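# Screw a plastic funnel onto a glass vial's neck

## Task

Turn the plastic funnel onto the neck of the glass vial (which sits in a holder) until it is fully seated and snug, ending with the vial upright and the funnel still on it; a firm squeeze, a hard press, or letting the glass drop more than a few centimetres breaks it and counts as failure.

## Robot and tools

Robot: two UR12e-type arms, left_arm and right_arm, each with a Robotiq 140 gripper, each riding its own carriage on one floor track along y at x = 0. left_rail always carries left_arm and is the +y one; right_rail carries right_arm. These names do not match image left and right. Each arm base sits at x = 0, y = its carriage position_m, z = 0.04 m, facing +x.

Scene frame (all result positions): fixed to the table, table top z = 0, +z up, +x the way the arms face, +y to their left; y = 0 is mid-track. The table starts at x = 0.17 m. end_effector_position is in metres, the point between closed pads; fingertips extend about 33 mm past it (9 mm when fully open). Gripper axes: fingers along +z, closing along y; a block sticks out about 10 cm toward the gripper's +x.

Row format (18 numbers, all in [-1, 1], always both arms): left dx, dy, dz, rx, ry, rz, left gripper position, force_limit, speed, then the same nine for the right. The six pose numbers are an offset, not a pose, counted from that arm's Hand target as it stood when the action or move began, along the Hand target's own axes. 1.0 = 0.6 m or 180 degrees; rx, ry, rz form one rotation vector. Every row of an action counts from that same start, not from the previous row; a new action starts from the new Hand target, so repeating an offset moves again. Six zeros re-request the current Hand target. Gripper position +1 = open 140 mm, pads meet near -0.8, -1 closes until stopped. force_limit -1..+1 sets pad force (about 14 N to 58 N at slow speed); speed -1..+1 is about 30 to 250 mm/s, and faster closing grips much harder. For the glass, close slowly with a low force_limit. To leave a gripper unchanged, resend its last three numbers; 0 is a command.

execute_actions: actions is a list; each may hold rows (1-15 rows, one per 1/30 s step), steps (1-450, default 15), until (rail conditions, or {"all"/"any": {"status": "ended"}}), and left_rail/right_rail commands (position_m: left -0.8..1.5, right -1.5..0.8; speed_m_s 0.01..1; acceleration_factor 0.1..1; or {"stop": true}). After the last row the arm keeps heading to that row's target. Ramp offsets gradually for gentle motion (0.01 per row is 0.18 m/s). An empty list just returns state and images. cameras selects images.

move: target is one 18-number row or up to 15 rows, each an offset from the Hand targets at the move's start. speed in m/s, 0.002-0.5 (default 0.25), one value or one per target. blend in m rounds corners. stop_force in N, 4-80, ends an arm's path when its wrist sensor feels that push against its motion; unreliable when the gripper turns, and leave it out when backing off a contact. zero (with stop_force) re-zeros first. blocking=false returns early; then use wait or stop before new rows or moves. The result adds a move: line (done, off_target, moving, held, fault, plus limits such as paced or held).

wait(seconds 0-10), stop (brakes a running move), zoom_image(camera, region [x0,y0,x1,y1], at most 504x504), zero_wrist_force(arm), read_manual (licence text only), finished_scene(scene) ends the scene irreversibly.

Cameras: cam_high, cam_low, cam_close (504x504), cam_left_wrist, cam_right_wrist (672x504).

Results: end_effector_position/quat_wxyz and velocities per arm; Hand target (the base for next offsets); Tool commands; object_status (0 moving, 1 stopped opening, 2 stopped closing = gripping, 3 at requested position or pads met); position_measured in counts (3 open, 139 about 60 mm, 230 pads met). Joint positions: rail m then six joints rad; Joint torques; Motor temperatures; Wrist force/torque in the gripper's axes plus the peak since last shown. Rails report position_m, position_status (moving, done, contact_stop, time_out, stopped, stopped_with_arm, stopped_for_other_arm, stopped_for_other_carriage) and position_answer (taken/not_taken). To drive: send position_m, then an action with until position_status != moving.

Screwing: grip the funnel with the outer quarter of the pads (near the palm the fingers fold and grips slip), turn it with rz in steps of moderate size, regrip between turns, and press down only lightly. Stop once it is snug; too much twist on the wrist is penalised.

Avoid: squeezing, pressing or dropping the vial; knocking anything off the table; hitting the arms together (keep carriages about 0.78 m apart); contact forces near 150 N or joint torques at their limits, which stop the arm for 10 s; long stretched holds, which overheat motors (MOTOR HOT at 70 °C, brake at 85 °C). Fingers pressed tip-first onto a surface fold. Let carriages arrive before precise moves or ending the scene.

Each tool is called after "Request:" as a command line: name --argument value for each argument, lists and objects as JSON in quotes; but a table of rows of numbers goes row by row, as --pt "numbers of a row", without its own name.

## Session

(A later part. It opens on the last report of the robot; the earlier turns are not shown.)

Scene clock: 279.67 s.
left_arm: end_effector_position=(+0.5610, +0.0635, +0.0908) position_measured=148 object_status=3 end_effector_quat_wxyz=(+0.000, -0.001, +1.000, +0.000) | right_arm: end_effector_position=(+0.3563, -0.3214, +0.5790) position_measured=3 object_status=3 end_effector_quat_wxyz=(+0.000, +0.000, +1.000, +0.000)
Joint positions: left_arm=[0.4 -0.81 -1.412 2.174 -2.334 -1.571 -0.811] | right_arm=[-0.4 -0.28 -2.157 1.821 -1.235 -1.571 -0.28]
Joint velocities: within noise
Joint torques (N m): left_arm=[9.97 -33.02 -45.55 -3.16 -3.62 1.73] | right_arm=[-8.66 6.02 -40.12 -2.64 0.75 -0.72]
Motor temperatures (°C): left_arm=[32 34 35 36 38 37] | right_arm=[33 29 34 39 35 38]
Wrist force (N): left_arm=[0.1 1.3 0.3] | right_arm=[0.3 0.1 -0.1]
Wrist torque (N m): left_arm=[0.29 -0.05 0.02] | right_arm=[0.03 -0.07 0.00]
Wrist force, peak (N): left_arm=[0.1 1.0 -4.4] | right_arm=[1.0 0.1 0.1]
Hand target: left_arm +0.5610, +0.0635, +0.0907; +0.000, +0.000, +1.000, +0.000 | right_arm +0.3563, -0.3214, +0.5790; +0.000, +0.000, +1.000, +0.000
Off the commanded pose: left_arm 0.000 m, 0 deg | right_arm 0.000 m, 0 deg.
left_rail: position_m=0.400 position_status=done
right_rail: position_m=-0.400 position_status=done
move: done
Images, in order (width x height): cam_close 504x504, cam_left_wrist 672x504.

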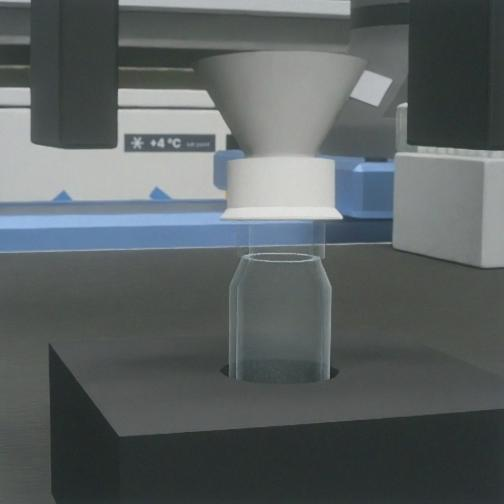

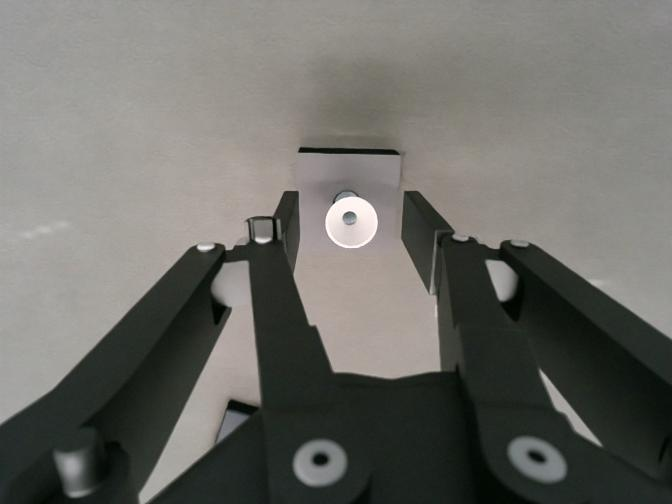

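Request:
move --pt "-0.0033 0 0 0 0 0 -0.15 -0.5 -1 0 0 0 0 0 0 1 1 1" --pt "-0.0033 0 0 0 0 0 -1 -0.5 -1 0 0 0 0 0 0 1 1 1" --speed 0.05 --cameras '[]'

Request:
move --target '[0,0,0.006,0,0,0,-1,-0.5,-1,0,0,0,0,0,0,1,1,1]' --speed 0.006 --stop_force 4 --cameras '["cam_close"]'

Request:
move --target '[0,0,0.0012,0,0,0.5,-1,-0.5,-1,0,0,0,0,0,0,1,1,1]' --speed 0.4 --cameras '["cam_close","cam_left_wrist"]'

Request:
zoom_image --camera "cam_close" --region '[150, 80, 400, 330]'

Request:
zoom_image --camera "cam_left_wrist" --region '[275, 130, 425, 280]'

Scene clock: 283.53 s.
left_arm: end_effector_position=(+0.5629, +0.0635, +0.0907) position_measured=194 object_status=0 end_effector_quat_wxyz=(+0.000, +0.000, +1.000, +0.000) | right_arm: end_effector_position=(+0.3563, -0.3214, +0.5790) position_measured=3 object_status=3 end_effector_quat_wxyz=(+0.000, +0.000, +1.000, +0.000)
Joint positions: left_arm=[0.4 -0.808 -1.41 2.171 -2.333 -1.571 -0.809] | right_arm=[-0.4 -0.28 -2.157 1.821 -1.235 -1.571 -0.28]
Joint velocities: within noise
Joint torques (N m): left_arm=[8.48 -33.95 -41.64 -4.11 -3.4 1.94] | right_arm=[-8.56 5.75 -39.73 -3 0.74 -0.65]
Motor temperatures (°C): left_arm=[32 34 35 36 38 37] | right_arm=[33 29 34 38 35 38]
Wrist force (N): left_arm=[0.1 1.2 -0.1] | right_arm=[0.5 0.7 -0.3]
Wrist torque (N m): left_arm=[0.28 -0.03 0.02] | right_arm=[0.15 -0.12 0.00]
Wrist force, peak (N): left_arm=[0.2 1.6 0.5] | right_arm=[0.9 0.2 0.1]
Hand target: left_arm +0.5629, +0.0635, +0.0907; +0.000, +0.000, +1.000, +0.000 | right_arm +0.3563, -0.3214, +0.5790; +0.000, +0.000, +1.000, +0.000
Off the commanded pose: left_arm 0.000 m, 0 deg | right_arm 0.000 m, 0 deg.
left_rail: position_m=0.400 position_status=done
right_rail: position_m=-0.400 position_status=done
move: done
No camera images: "cameras" was empty.

Scene clock: 285.03 s.
left_arm: end_effector_position=(+0.5630, +0.0634, +0.0903) position_measured=194 object_status=2 end_effector_quat_wxyz=(+0.000, +0.000, +1.000, +0.000) | right_arm: end_effector_position=(+0.3563, -0.3214, +0.5790) position_measured=3 object_status=3 end_effector_quat_wxyz=(+0.000, +0.000, +1.000, +0.000)
Joint positions: left_arm=[0.4 -0.808 -1.409 2.171 -2.334 -1.571 -0.809] | right_arm=[-0.4 -0.28 -2.157 1.821 -1.235 -1.571 -0.28]
Joint velocities: within noise
Joint torques (N m): left_arm=[8.78 -70.59 -41.77 -2.45 -3.21 1.44] | right_arm=[-7.98 5.81 -39.67 -2.86 0.75 -0.83]
Motor temperatures (°C): left_arm=[32 34 35 36 38 37] | right_arm=[33 29 34 38 35 38]
Wrist force (N): left_arm=[0.7 1.3 -6.0] | right_arm=[-0.2 0.2 0.1]
Wrist torque (N m): left_arm=[0.26 -0.10 0.02] | right_arm=[0.06 0.04 0.00]
Wrist force, peak (N): left_arm=[0.5 1.2 -7.3] | right_arm=[0.2 1.0 -0.3]
Hand target: left_arm +0.5630, +0.0634, +0.0903; +0.000, +0.000, +1.000, +0.000 (not the last commanded pose) | right_arm +0.3563, -0.3214, +0.5790; +0.000, +0.000, +1.000, +0.000
Off the commanded pose: left_arm 0.003 m, 0 deg | right_arm 0.000 m, 0 deg.
left_rail: position_m=0.400 position_status=done
right_rail: position_m=-0.400 position_status=done
move: contact (left_arm)
Images, in order (width x height): cam_close 504x504.

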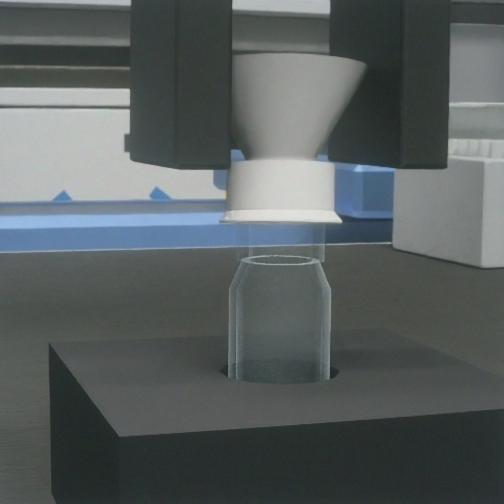

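Scene clock: 287.67 s.
left_arm: end_effector_position=(+0.5630, +0.0634, +0.0896) position_measured=194 object_status=2 end_effector_quat_wxyz=(+0.001, +0.707, +0.707, +0.000) | right_arm: end_effector_position=(+0.3563, -0.3214, +0.5790) position_measured=3 object_status=3 end_effector_quat_wxyz=(+0.000, +0.000, +1.000, +0.000)
Joint positions: left_arm=[0.4 -0.808 -1.408 2.172 -2.336 -1.571 0.762] | right_arm=[-0.4 -0.28 -2.157 1.821 -1.235 -1.571 -0.28]
Joint velocities: within noise
Joint torques (N m): left_arm=[10.6 -29.58 -43.54 -2.21 -3.73 1.25] | right_arm=[-9.79 5.71 -40.03 -2.93 0.99 -0.91]
Motor temperatures (°C): left_arm=[32 34 35 36 38 37] | right_arm=[33 29 34 38 35 38]
Wrist force (N): left_arm=[0.0 1.2 -6.2] | right_arm=[0.1 0.6 -0.1]
Wrist torque (N m): left_arm=[0.24 0.07 0.02] | right_arm=[0.14 -0.02 0.00]
Wrist force, peak (N): left_arm=[0.2 2.1 -9.4] | right_arm=[0.6 0.3 0.6]
Hand target: left_arm +0.5630, +0.0634, +0.0896; +0.001, +0.707, +0.707, +0.000 | right_arm +0.3563, -0.3214, +0.5790; +0.000, +0.000, +1.000, +0.000
Off the commanded pose: left_arm 0.000 m, 0 deg | right_arm 0.000 m, 0 deg.
left_rail: position_m=0.400 position_status=done
right_rail: position_m=-0.400 position_status=done
move: done
Images, in order (width x height): cam_close 504x504, cam_left_wrist 672x504.

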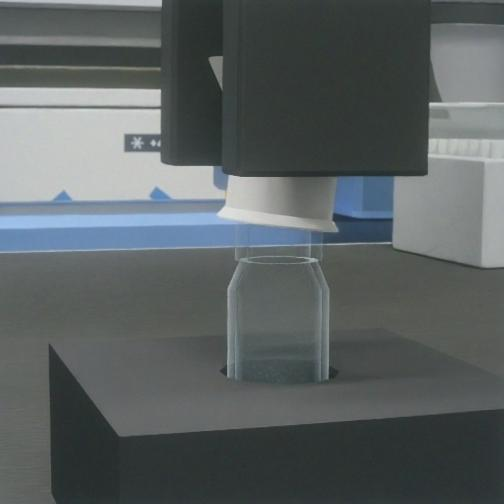

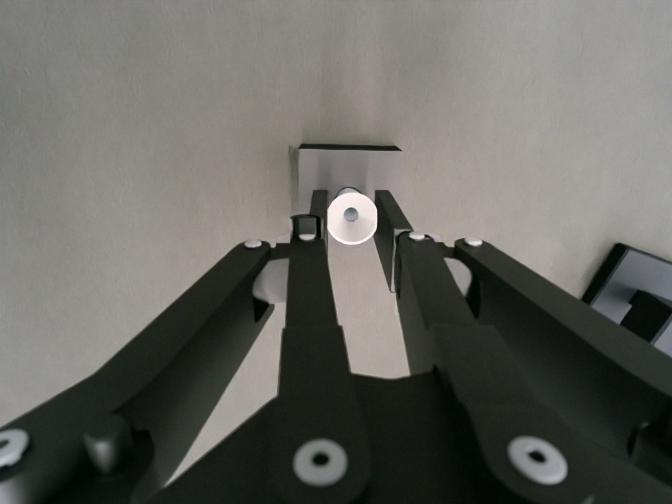

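Scaled by 2.016 from the camera's 504x504 image, which has a finer 720x720 frame.

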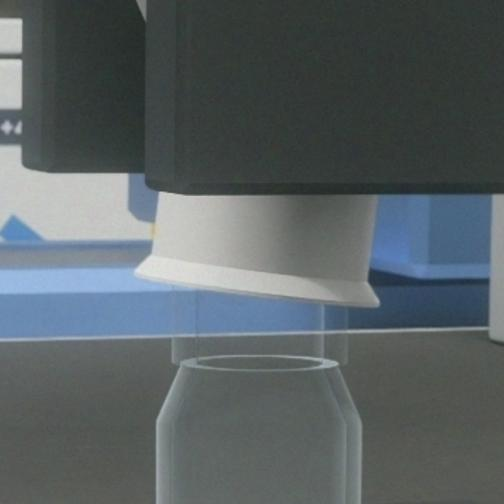

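Scaled by 3.360 from the camera's 672x504 image, which has a finer 960x720 frame.

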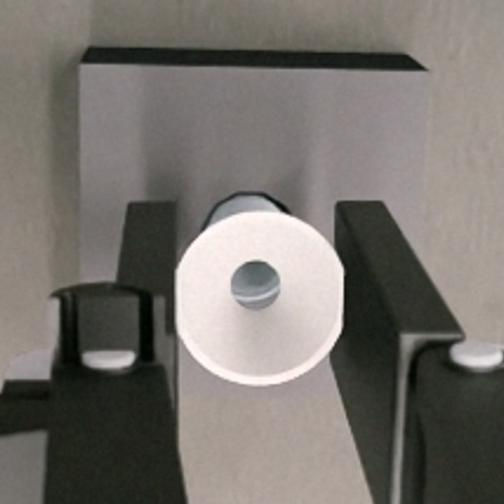

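Request:
move --pt "0 0 0 0 0 0 -0.15 -0.5 -1 0 0 0 0 0 0 1 1 1" --pt "0 0 -0.001 0 0 -0.5 -0.15 -0.5 -1 0 0 0 0 0 0 1 1 1" --pt "0 0 -0.001 0 0 -0.5 -1 -0.5 -1 0 0 0 0 0 0 1 1 1" --speed 0.4 --cameras '["cam_close"]'

Request:
zoom_image --camera "cam_close" --region '[150, 80, 400, 330]'

Request:
move --pt "0 0 0.0008 0 0 0.5 -1 -0.5 -1 0 0 0 0 0 0 1 1 1" --speed 0.3 --cameras '["cam_close"]'

Request:
zoom_image --camera "cam_close" --region '[150, 80, 400, 330]'

Request:
move --pt "0 0 0.0008 0 0 0.5 -1 -0.5 -1 0 0 0 0 0 0 1 1 1" --speed 0.3 --cameras '["cam_close","cam_left_wrist"]'

Request:
zoom_image --camera "cam_close" --region '[150, 80, 400, 330]'

Scene clock: 294.50 s.
left_arm: end_effector_position=(+0.5630, +0.0634, +0.0902) position_measured=194 object_status=0 end_effector_quat_wxyz=(+0.000, +0.000, +1.000, +0.000) | right_arm: end_effector_position=(+0.3563, -0.3214, +0.5790) position_measured=3 object_status=3 end_effector_quat_wxyz=(+0.000, +0.000, +1.000, +0.000)
Joint positions: left_arm=[0.4 -0.808 -1.409 2.171 -2.334 -1.571 -0.809] | right_arm=[-0.4 -0.28 -2.157 1.821 -1.235 -1.571 -0.28]
Joint velocities: within noise
Joint torques (N m): left_arm=[-5 -74.04 -27.68 -4.16 2.63 -2.7] | right_arm=[-8.61 5.48 -40.37 -3.04 1.04 -0.94]
Motor temperatures (°C): left_arm=[32 34 35 36 38 37] | right_arm=[33 29 34 38 35 38]
Wrist force (N): left_arm=[-0.4 1.2 -0.7] | right_arm=[0.3 0.2 0.0]
Wrist torque (N m): left_arm=[0.27 0.08 0.02] | right_arm=[0.06 -0.07 0.00]
Wrist force, peak (N): left_arm=[0.2 1.3 -6.6] | right_arm=[0.8 -0.3 0.5]
Hand target: left_arm +0.5630, +0.0634, +0.0902; +0.000, +0.000, +1.000, +0.000 | right_arm +0.3563, -0.3214, +0.5790; +0.000, +0.000, +1.000, +0.000
Off the commanded pose: left_arm 0.000 m, 0 deg | right_arm 0.000 m, 0 deg.
left_rail: position_m=0.400 position_status=done
right_rail: position_m=-0.400 position_status=done
move: done
Images, in order (width x height): cam_close 504x504.

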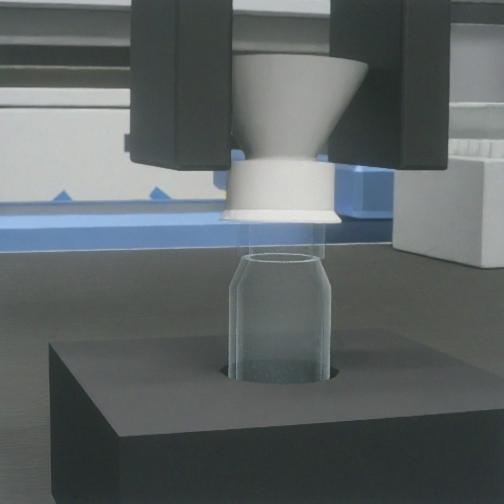

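Scaled by 2.016 from the camera's 504x504 image, which has a finer 720x720 frame.

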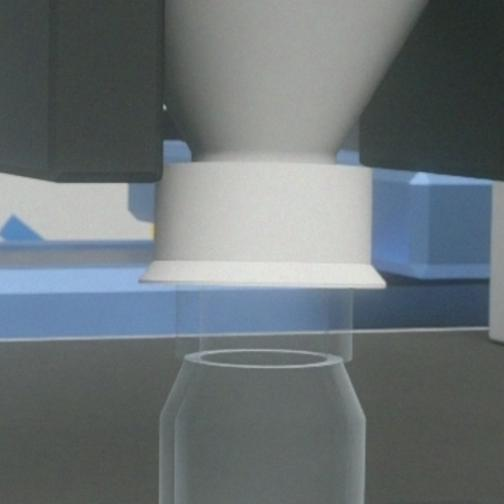

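Scene clock: 297.73 s.
left_arm: end_effector_position=(+0.5630, +0.0634, +0.0897) position_measured=194 object_status=2 end_effector_quat_wxyz=(+0.001, +0.707, +0.707, +0.000) | right_arm: end_effector_position=(+0.3563, -0.3214, +0.5790) position_measured=3 object_status=3 end_effector_quat_wxyz=(+0.000, +0.000, +1.000, +0.000)
Joint positions: left_arm=[0.4 -0.808 -1.408 2.171 -2.335 -1.571 0.762] | right_arm=[-0.4 -0.28 -2.157 1.821 -1.235 -1.571 -0.28]
Joint velocities: within noise
Joint torques (N m): left_arm=[10.21 -31.86 -44.11 -2.22 -3.7 1.93] | right_arm=[-7.92 6.96 -40 -2.75 0.75 -0.85]
Motor temperatures (°C): left_arm=[32 34 35 36 38 37] | right_arm=[33 29 34 38 35 38]
Wrist force (N): left_arm=[0.1 2.5 -3.7] | right_arm=[0.6 -0.1 0.1]
Wrist torque (N m): left_arm=[0.31 -0.04 0.02] | right_arm=[-0.01 -0.13 0.00]
Wrist force, peak (N): left_arm=[-0.4 2.4 -4.5] | right_arm=[0.9 -0.1 0.0]
Hand target: left_arm +0.5630, +0.0634, +0.0897; +0.001, +0.707, +0.707, +0.000 | right_arm +0.3563, -0.3214, +0.5790; +0.000, +0.000, +1.000, +0.000
Off the commanded pose: left_arm 0.000 m, 0 deg | right_arm 0.000 m, 0 deg.
left_rail: position_m=0.400 position_status=done
right_rail: position_m=-0.400 position_status=done
move: done
Images, in order (width x height): cam_close 504x504.

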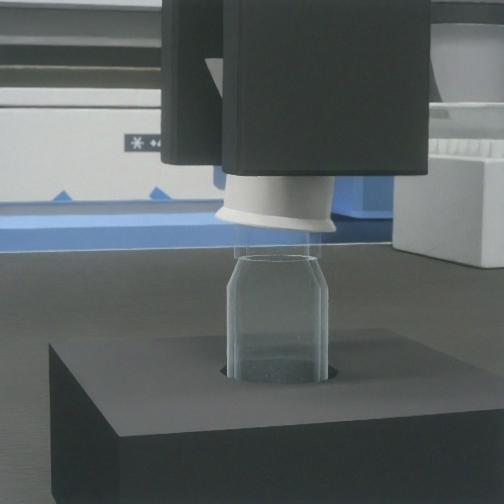

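Scaled by 2.016 from the camera's 504x504 image, which has a finer 720x720 frame.

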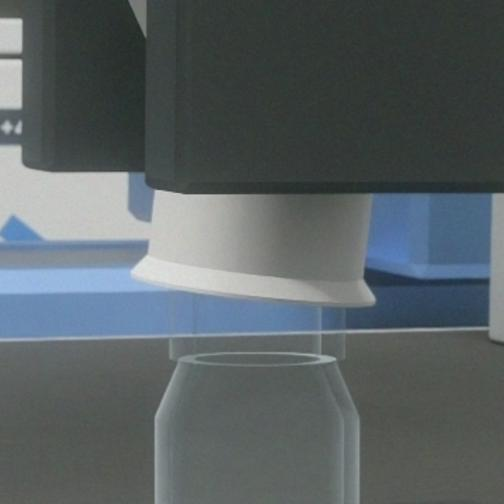

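Scene clock: 300.97 s.
left_arm: end_effector_position=(+0.5630, +0.0634, +0.0892) position_measured=194 object_status=2 end_effector_quat_wxyz=(+0.000, +1.000, +0.001, +0.000) | right_arm: end_effector_position=(+0.3563, -0.3214, +0.5790) position_measured=3 object_status=3 end_effector_quat_wxyz=(+0.000, +0.000, +1.000, +0.000)
Joint positions: left_arm=[0.4 -0.808 -1.407 2.172 -2.336 -1.571 2.333] | right_arm=[-0.4 -0.28 -2.157 1.821 -1.235 -1.571 -0.28]
Joint velocities: within noise
Joint torques (N m): left_arm=[9.32 -30.25 -43.47 -1.86 -2.91 1.96] | right_arm=[-9.47 5.76 -40.92 -2.83 0.92 -0.58]
Motor temperatures (°C): left_arm=[32 34 35 36 38 37] | right_arm=[33 29 34 38 35 38]
Wrist force (N): left_arm=[0.0 1.9 -4.2] | right_arm=[0.8 0.0 -0.1]
Wrist torque (N m): left_arm=[0.22 0.07 0.01] | right_arm=[0.01 -0.17 0.00]
Wrist force, peak (N): left_arm=[0.1 2.1 -5.7] | right_arm=[0.3 0.8 -0.2]
Hand target: left_arm +0.5630, +0.0634, +0.0892; +0.000, +1.000, +0.000, +0.000 | right_arm +0.3563, -0.3214, +0.5790; +0.000, +0.000, +1.000, +0.000
Off the commanded pose: left_arm 0.000 m, 0 deg | right_arm 0.000 m, 0 deg.
left_rail: position_m=0.400 position_status=done
right_rail: position_m=-0.400 position_status=done
move: done
Images, in order (width x height): cam_close 504x504, cam_left_wrist 672x504.

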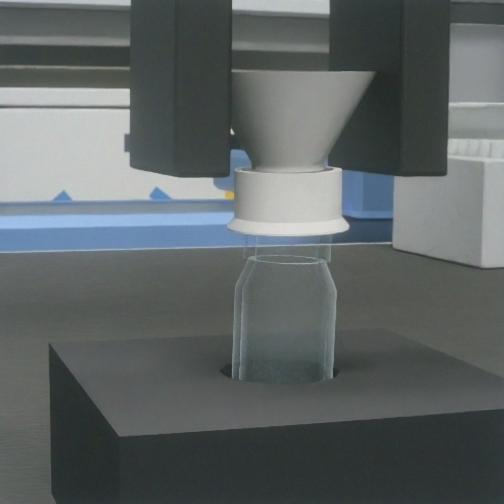

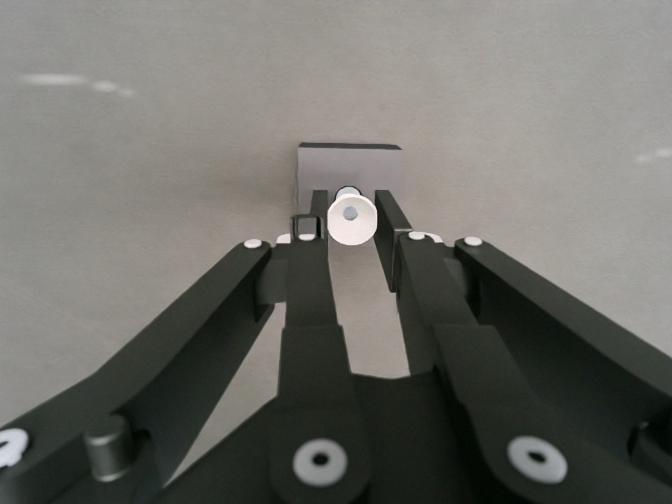

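Scaled by 2.016 from the camera's 504x504 image, which has a finer 720x720 frame.

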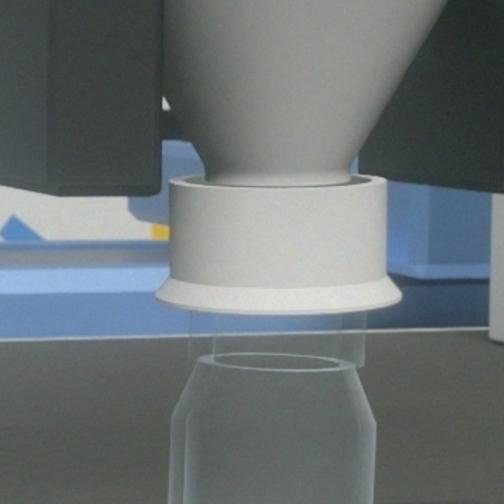

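Request:
move --pt "0 0 -0.03 0 0 0 -1 -0.5 -1 0 0 0 0 0 0 1 1 1" --pt "0 0 -0.22 0 0 0 -1 -0.5 -1 0 0 0 0 0 0 1 1 1" --speed 0.04 --cameras '["cam_close","cam_left_wrist","cam_low"]'

Request:
move --target '[0,0,0,0,0,0,-1,-0.5,-1,0,0,0,-0.385,0.385,0.385,1,1,1]' --speed 0.25 --cameras '["cam_high","cam_low","cam_right_wrist"]'

Scene clock: 309.77 s.
left_arm: end_effector_position=(+0.5629, +0.0635, +0.2212) position_measured=194 object_status=2 end_effector_quat_wxyz=(+0.000, +1.000, +0.000, +0.000) | right_arm: end_effector_position=(+0.3563, -0.3214, +0.5790) position_measured=3 object_status=3 end_effector_quat_wxyz=(+0.000, +0.000, +1.000, +0.000)
Joint positions: left_arm=[0.4 -0.808 -1.556 2.051 -2.067 -1.571 2.333] | right_arm=[-0.4 -0.28 -2.157 1.821 -1.235 -1.571 -0.28]
Joint velocities: within noise
Joint torques (N m): left_arm=[-0.24 -69.23 -53.95 -2.96 -2.97 -0.54] | right_arm=[-8.94 6.3 -40.85 -2.81 0.89 -0.85]
Motor temperatures (°C): left_arm=[32 34 35 36 38 37] | right_arm=[33 29 34 38 35 38]
Wrist force (N): left_arm=[-0.1 0.9 0.3] | right_arm=[0.3 0.2 0.2]
Wrist torque (N m): left_arm=[0.23 0.00 0.04] | right_arm=[0.06 -0.06 0.01]
Wrist force, peak (N): left_arm=[-0.4 2.3 -4.7] | right_arm=[0.9 0.3 -0.7]
Hand target: left_arm +0.5629, +0.0635, +0.2212; +0.000, +1.000, +0.000, +0.000 | right_arm +0.3563, -0.3214, +0.5790; +0.000, +0.000, +1.000, +0.000
Off the commanded pose: left_arm 0.000 m, 0 deg | right_arm 0.000 m, 0 deg.
left_rail: position_m=0.400 position_status=done
right_rail: position_m=-0.400 position_status=done
move: done
Images, in order (width x height): cam_low 504x504, cam_close 504x504, cam_left_wrist 672x504.

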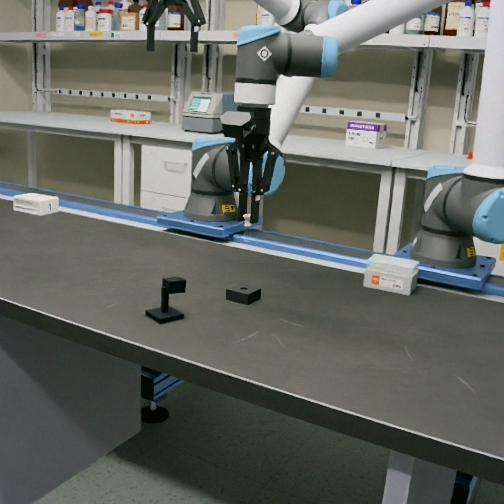

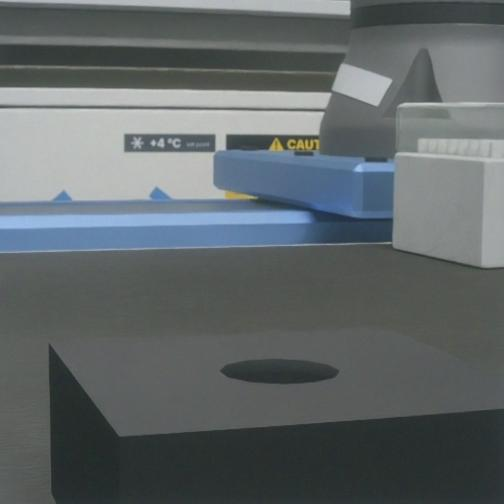

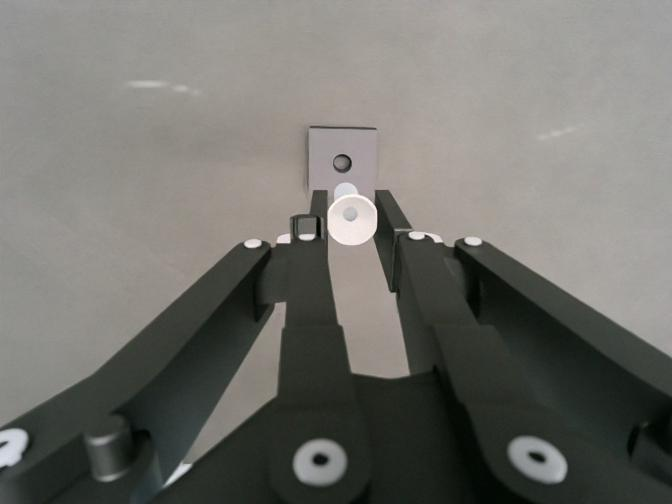

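Scene clock: 314.47 s.
left_arm: end_effector_position=(+0.5629, +0.0635, +0.2212) position_measured=194 object_status=2 end_effector_quat_wxyz=(+0.000, +1.000, +0.000, +0.000) | right_arm: end_effector_position=(+0.3563, -0.3214, +0.5790) position_measured=3 object_status=3 end_effector_quat_wxyz=(+0.500, -0.500, -0.500, -0.500)
Joint positions: left_arm=[0.4 -0.808 -1.556 2.051 -2.067 -1.571 2.333] | right_arm=[-0.4 -1.039 -1.824 2.026 -0.203 -1.039 0]
Joint velocities: within noise
Joint torques (N m): left_arm=[-5.08 -67.55 -42.5 -5.03 -3.29 -2.26] | right_arm=[-15.97 -36.18 -34.48 6.32 3.39 2.6]
Motor temperatures (°C): left_arm=[32 34 35 36 38 37] | right_arm=[33 29 34 38 35 38]
Wrist force (N): left_arm=[0.0 1.3 0.6] | right_arm=[2.0 -1.1 0.9]
Wrist torque (N m): left_arm=[0.31 -0.03 0.04] | right_arm=[-0.24 -0.61 0.10]
Wrist force, peak (N): left_arm=[-0.4 1.6 1.1] | right_arm=[2.0 -0.8 1.6]
Hand target: left_arm +0.5629, +0.0635, +0.2212; +0.000, +1.000, +0.000, +0.000 | right_arm +0.3563, -0.3214, +0.5790; +0.500, -0.500, -0.500, -0.500
Off the commanded pose: left_arm 0.000 m, 0 deg | right_arm 0.000 m, 0 deg.
left_rail: position_m=0.400 position_status=done
right_rail: position_m=-0.400 position_status=done
move: done
Images, in order (width x height): cam_high 504x504, cam_low 504x504, cam_right_wrist 672x504.

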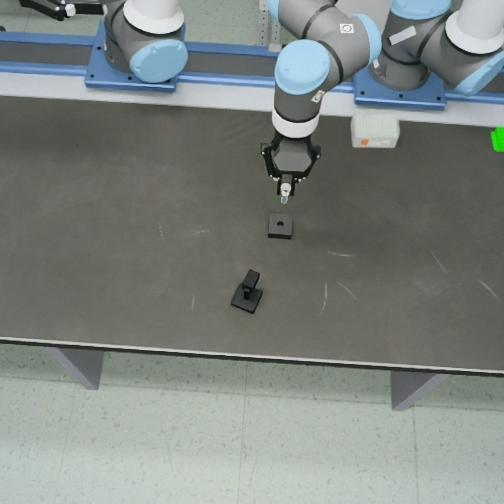

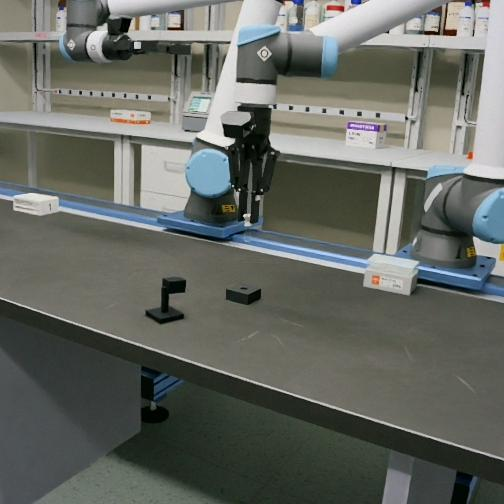

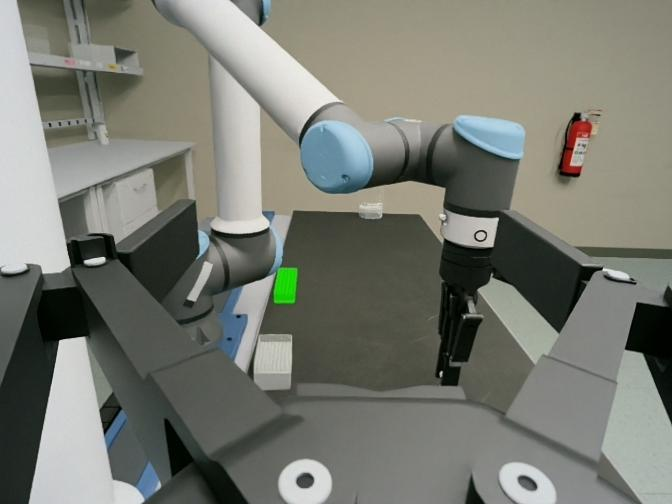

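Request:
move --pt "0 0 0 0 0 0 -1 -0.5 -1 -0.708 0.344 0.2 0 0 0 0 1 1" --pt "0 0 0 0 0 0 -1 -0.5 -1 -0.708 0.344 0.3357 0 0 0 0 1 1" --speed 0.25

Request:
zoom_image --camera "cam_right_wrist" --region '[200, 0, 500, 300]'

Request:
zoom_image --camera "cam_low" --region '[170, 150, 320, 300]'

Scene clock: 318.90 s.
left_arm: end_effector_position=(+0.5629, +0.0635, +0.2212) position_measured=194 object_status=2 end_effector_quat_wxyz=(+0.000, +1.000, +0.000, +0.000) | right_arm: end_effector_position=(+0.5627, -0.1200, +0.1542) position_measured=129 object_status=3 end_effector_quat_wxyz=(+0.500, -0.500, -0.500, -0.500)
Joint positions: left_arm=[0.4 -0.808 -1.556 2.051 -2.067 -1.571 2.333] | right_arm=[-0.4 -0.42 -1.128 2.195 -1.066 -0.42 0]
Joint velocities: within noise
Joint torques (N m): left_arm=[-3.77 -65.24 -34.05 -6.84 -2.86 -2.41] | right_arm=[5.9 -51.68 -24.83 1.84 2.91 2.57]
Motor temperatures (°C): left_arm=[32 34 35 36 38 37] | right_arm=[33 29 34 38 35 38]
Wrist force (N): left_arm=[-0.1 0.9 0.6] | right_arm=[1.3 -0.5 0.3]
Wrist torque (N m): left_arm=[0.24 0.00 0.04] | right_arm=[-0.09 -0.49 0.05]
Wrist force, peak (N): left_arm=[0.0 1.7 0.8] | right_arm=[3.9 -2.0 -0.1]
Hand target: left_arm +0.5629, +0.0635, +0.2212; +0.000, +1.000, +0.000, +0.000 | right_arm +0.5627, -0.1200, +0.1542; +0.500, -0.500, -0.500, -0.500
Off the commanded pose: left_arm 0.000 m, 0 deg | right_arm 0.000 m, 0 deg.
left_rail: position_m=0.400 position_status=done
right_rail: position_m=-0.400 position_status=done
move: done

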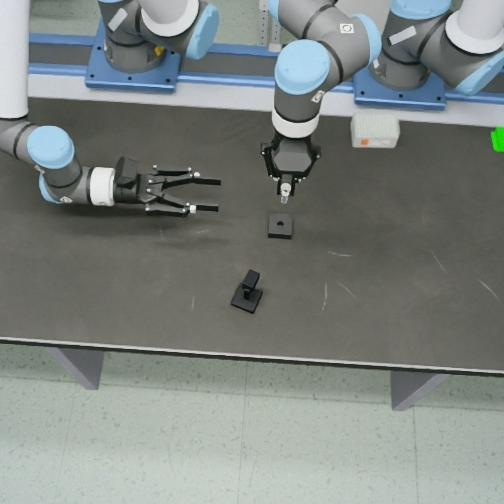

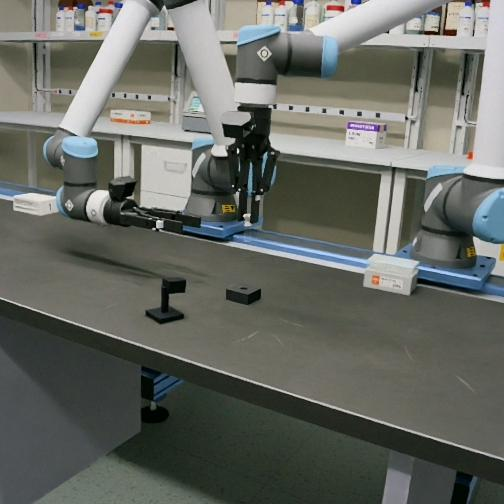

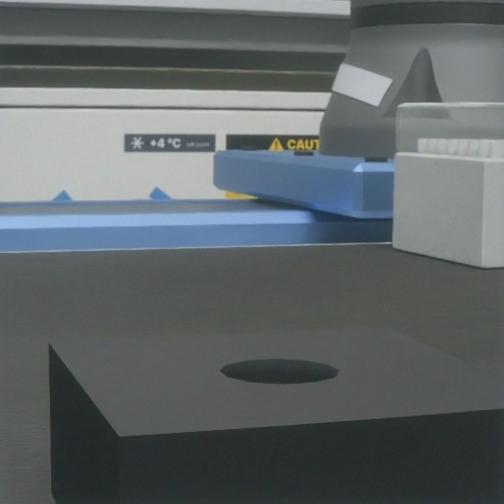

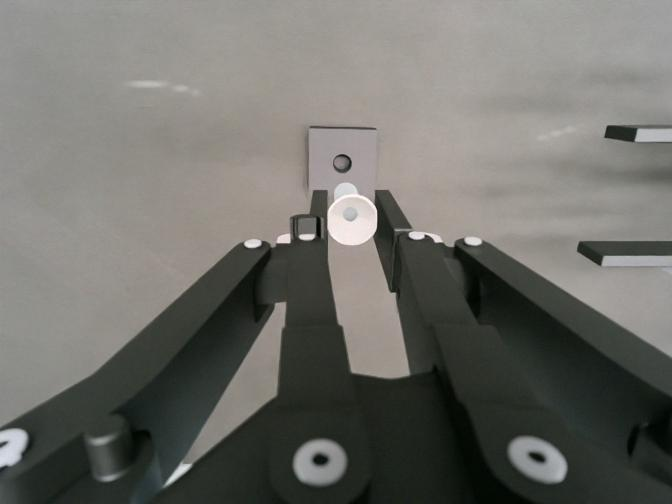

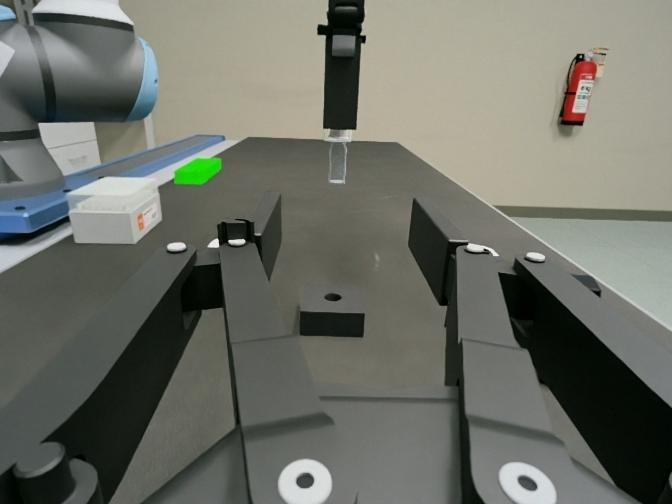

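Scaled by 1.680 from the camera's 672x504 image, which has a finer 960x720 frame.

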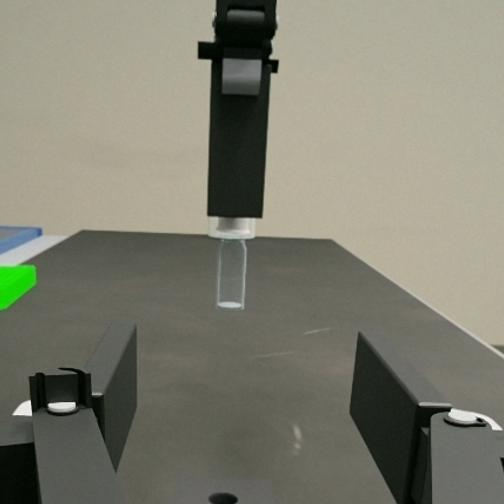

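Scaled by 3.360 from the camera's 504x504 image, which has a finer 720x720 frame.

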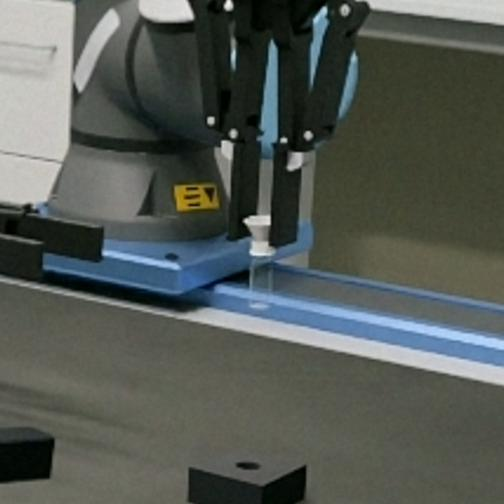

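Request:
move --pt "0 0 0 0 0 0 -1 -0.5 -1 0.003 0 0 0 0 0 -0.2 -0.5 -1" --pt "0 0 0 0 0 0 -1 -0.5 -1 0.003 0 0.26 0 0 0 -0.2 -0.5 -1" --speed 0.06 --cameras '["cam_low","cam_right_wrist","cam_left_wrist"]'

Request:
zoom_image --camera "cam_right_wrist" --region '[200, 0, 500, 300]'

Request:
zoom_image --camera "cam_low" --region '[200, 170, 300, 270]'

Scene clock: 323.77 s.
left_arm: end_effector_position=(+0.5629, +0.0635, +0.2212) position_measured=194 object_status=2 end_effector_quat_wxyz=(+0.000, +1.000, +0.000, +0.000) | right_arm: end_effector_position=(+0.5628, +0.0360, +0.1561) position_measured=154 object_status=3 end_effector_quat_wxyz=(+0.500, -0.500, -0.500, -0.500)
Joint positions: left_arm=[0.4 -0.808 -1.556 2.051 -2.067 -1.571 2.333] | right_arm=[-0.4 -0.142 -1.126 2.185 -1.056 -0.142 -0.002]
Joint velocities: within noise
Joint torques (N m): left_arm=[-4.75 -62.29 -34.58 -6.57 -2.92 -2.51] | right_arm=[5.14 -52.93 -26.3 4.09 4.11 -2.09]
Motor temperatures (°C): left_arm=[32 34 35 36 38 37] | right_arm=[33 29 34 38 35 38]
Wrist force (N): left_arm=[0.0 1.6 0.5] | right_arm=[1.8 -0.5 0.5]
Wrist torque (N m): left_arm=[0.38 -0.02 0.04] | right_arm=[-0.14 -0.62 0.09]
Wrist force, peak (N): left_arm=[-0.5 1.4 1.2] | right_arm=[2.0 -1.3 1.0]
Hand target: left_arm +0.5629, +0.0635, +0.2212; +0.000, +1.000, +0.000, +0.000 | right_arm +0.5628, +0.0360, +0.1561; +0.500, -0.500, -0.500, -0.500
Off the commanded pose: left_arm 0.000 m, 0 deg | right_arm 0.000 m, 0 deg.
left_rail: position_m=0.400 position_status=done
right_rail: position_m=-0.400 position_status=done
move: done
Images, in order (width x height): cam_low 504x504, cam_left_wrist 672x504, cam_right_wrist 672x504.

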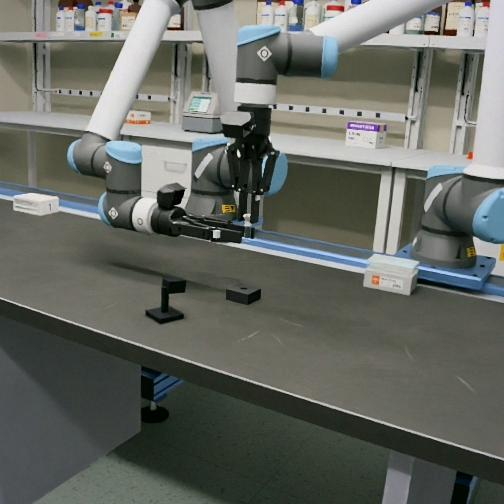

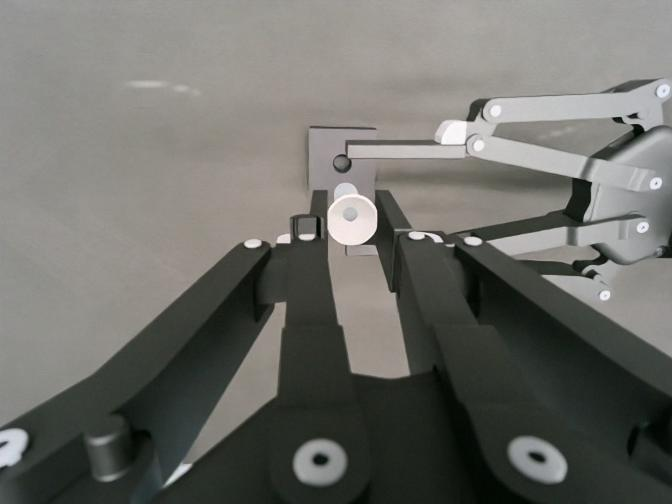

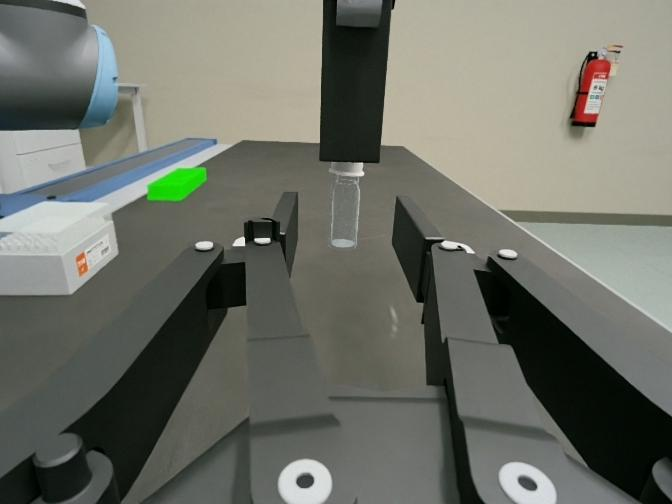

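Scaled by 1.680 from the camera's 672x504 image, which has a finer 960x720 frame.

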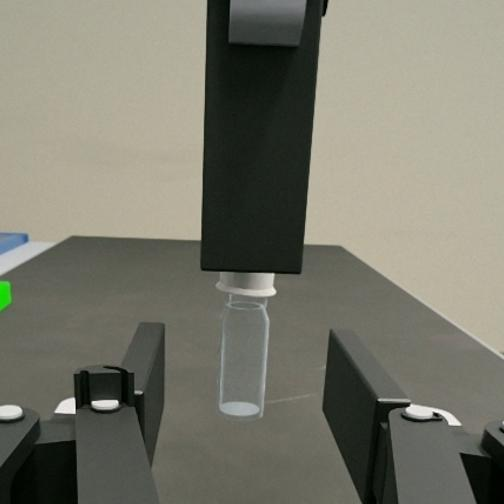

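Scaled by 5.040 from the camera's 504x504 image, which has a finer 720x720 frame.

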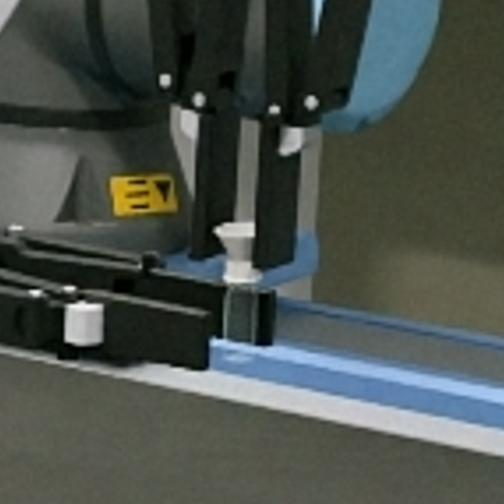

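Request:
move --target '[0,0,0,0,0,0,-1,-0.5,-1,0,0,0,0,0,0,-1,-1,-1]' --cameras '[]'

Request:
wait --seconds 1 --cameras '["cam_low","cam_right_wrist","cam_left_wrist"]'

Request:
zoom_image --camera "cam_right_wrist" --region '[200, 0, 500, 300]'

Request:
zoom_image --camera "cam_low" --region '[200, 170, 300, 270]'

Scene clock: 325.80 s.
left_arm: end_effector_position=(+0.5629, +0.0635, +0.2212) position_measured=194 object_status=2 end_effector_quat_wxyz=(+0.000, +1.000, +0.000, +0.000) | right_arm: end_effector_position=(+0.5628, +0.0360, +0.1561) position_measured=208 object_status=0 end_effector_quat_wxyz=(+0.500, -0.500, -0.500, -0.500)
Joint positions: left_arm=[0.4 -0.808 -1.556 2.051 -2.067 -1.571 2.333] | right_arm=[-0.4 -0.142 -1.126 2.185 -1.056 -0.142 -0.002]
Joint velocities: within noise
Joint torques (N m): left_arm=[-5.88 -62.72 -34.94 -6.54 -3.06 -2.57] | right_arm=[6.21 -54.41 -26.45 3.63 3.04 -2.54]
Motor temperatures (°C): left_arm=[32 34 35 36 38 37] | right_arm=[33 29 34 38 35 38]
Wrist force (N): left_arm=[0.9 -0.1 2.1] | right_arm=[3.2 -2.6 -1.0]
Wrist torque (N m): left_arm=[0.29 0.12 0.04] | right_arm=[-0.27 -0.57 0.05]
Wrist force, peak (N): left_arm=[1.4 0.0 2.0] | right_arm=[3.3 -2.6 -0.5]
Hand target: left_arm +0.5629, +0.0635, +0.2212; +0.000, +1.000, +0.000, +0.000 | right_arm +0.5628, +0.0360, +0.1561; +0.500, -0.500, -0.500, -0.500
Off the commanded pose: left_arm 0.000 m, 0 deg | right_arm 0.000 m, 0 deg.
left_rail: position_m=0.400 position_status=done
right_rail: position_m=-0.400 position_status=done
move: done
No camera images: "cameras" was empty.

Scene clock: 326.80 s.
left_arm: end_effector_position=(+0.5629, +0.0635, +0.2212) position_measured=194 object_status=2 end_effector_quat_wxyz=(+0.000, +1.000, +0.000, +0.000) | right_arm: end_effector_position=(+0.5628, +0.0360, +0.1561) position_measured=208 object_status=2 end_effector_quat_wxyz=(+0.500, -0.500, -0.500, -0.500)
Joint positions: left_arm=[0.4 -0.808 -1.556 2.051 -2.067 -1.571 2.333] | right_arm=[-0.4 -0.142 -1.126 2.185 -1.056 -0.142 -0.002]
Joint velocities: within noise
Joint torques (N m): left_arm=[-6.2 -61.33 -34.59 -6.36 -3.01 -2.31] | right_arm=[5.79 -55.34 -25.69 2.99 3.03 -2.49]
Motor temperatures (°C): left_arm=[32 34 35 36 38 37] | right_arm=[33 29 34 38 35 38]
Wrist force (N): left_arm=[1.1 0.0 2.2] | right_arm=[2.7 -2.2 -0.7]
Wrist torque (N m): left_arm=[0.30 0.06 0.04] | right_arm=[-0.20 -0.48 0.04]
Wrist force, peak (N): left_arm=[1.6 0.2 2.0] | right_arm=[3.2 -2.4 -0.6]
Hand target: left_arm +0.5629, +0.0635, +0.2212; +0.000, +1.000, +0.000, +0.000 | right_arm +0.5628, +0.0360, +0.1561; +0.500, -0.500, -0.500, -0.500
Tool commands: left_gripper/position=-1.0 left_gripper/force_limit=-0.5 left_gripper/speed=-1.0 right_gripper/position=-1.0 right_gripper/force_limit=-1.0 right_gripper/speed=-1.0
Off the commanded pose: left_arm 0.000 m, 0 deg | right_arm 0.000 m, 0 deg.
left_rail: position_m=0.400 position_status=done
right_rail: position_m=-0.400 position_status=done
wait: 1.00 s
Images, in order (width x height): cam_low 504x504, cam_left_wrist 672x504, cam_right_wrist 672x504.

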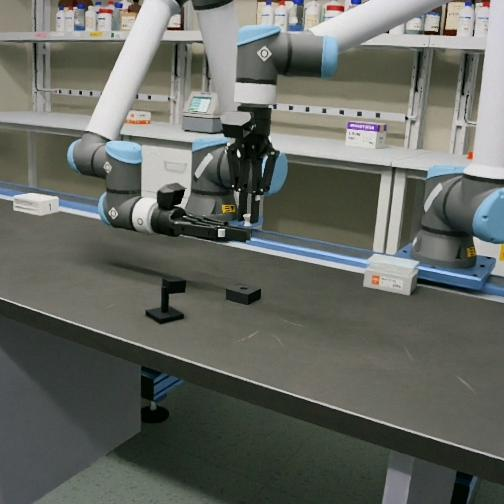

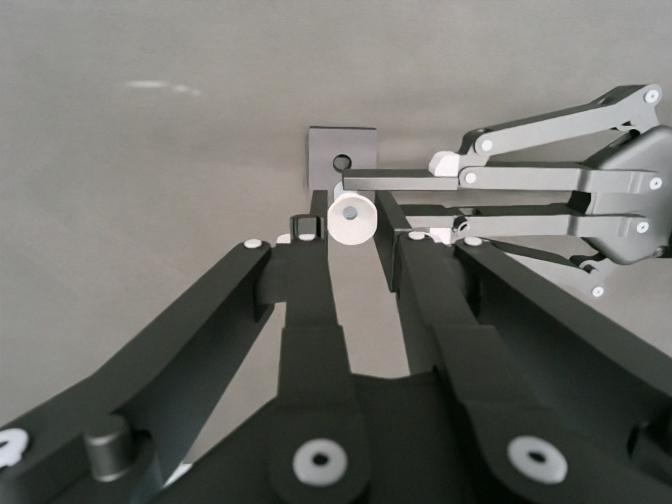

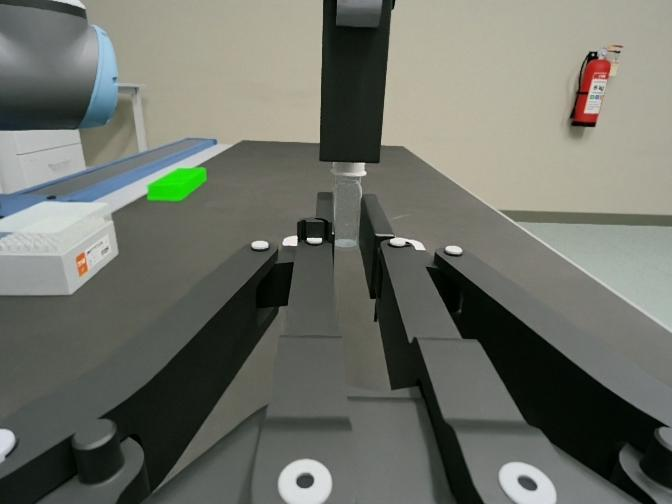

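Scaled by 1.680 from the camera's 672x504 image, which has a finer 960x720 frame.

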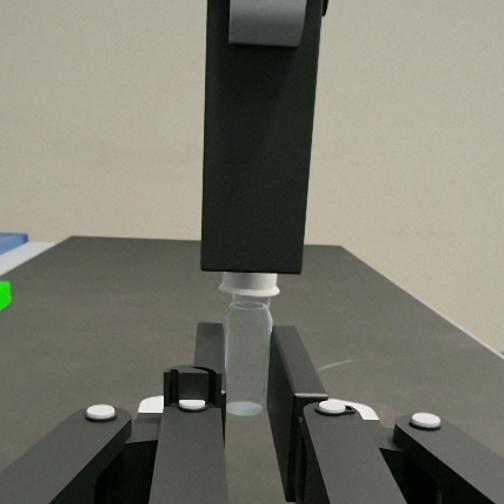

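Scaled by 5.040 from the camera's 504x504 image, which has a finer 720x720 frame.

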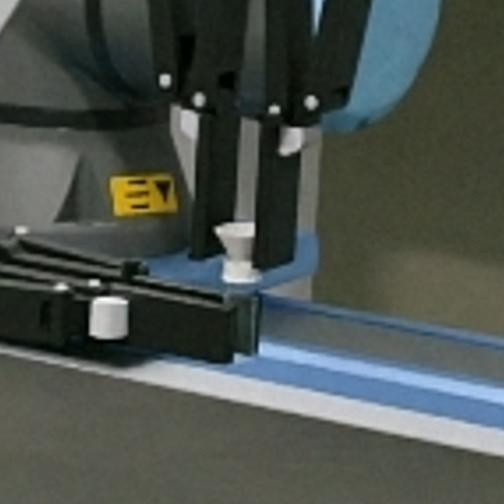

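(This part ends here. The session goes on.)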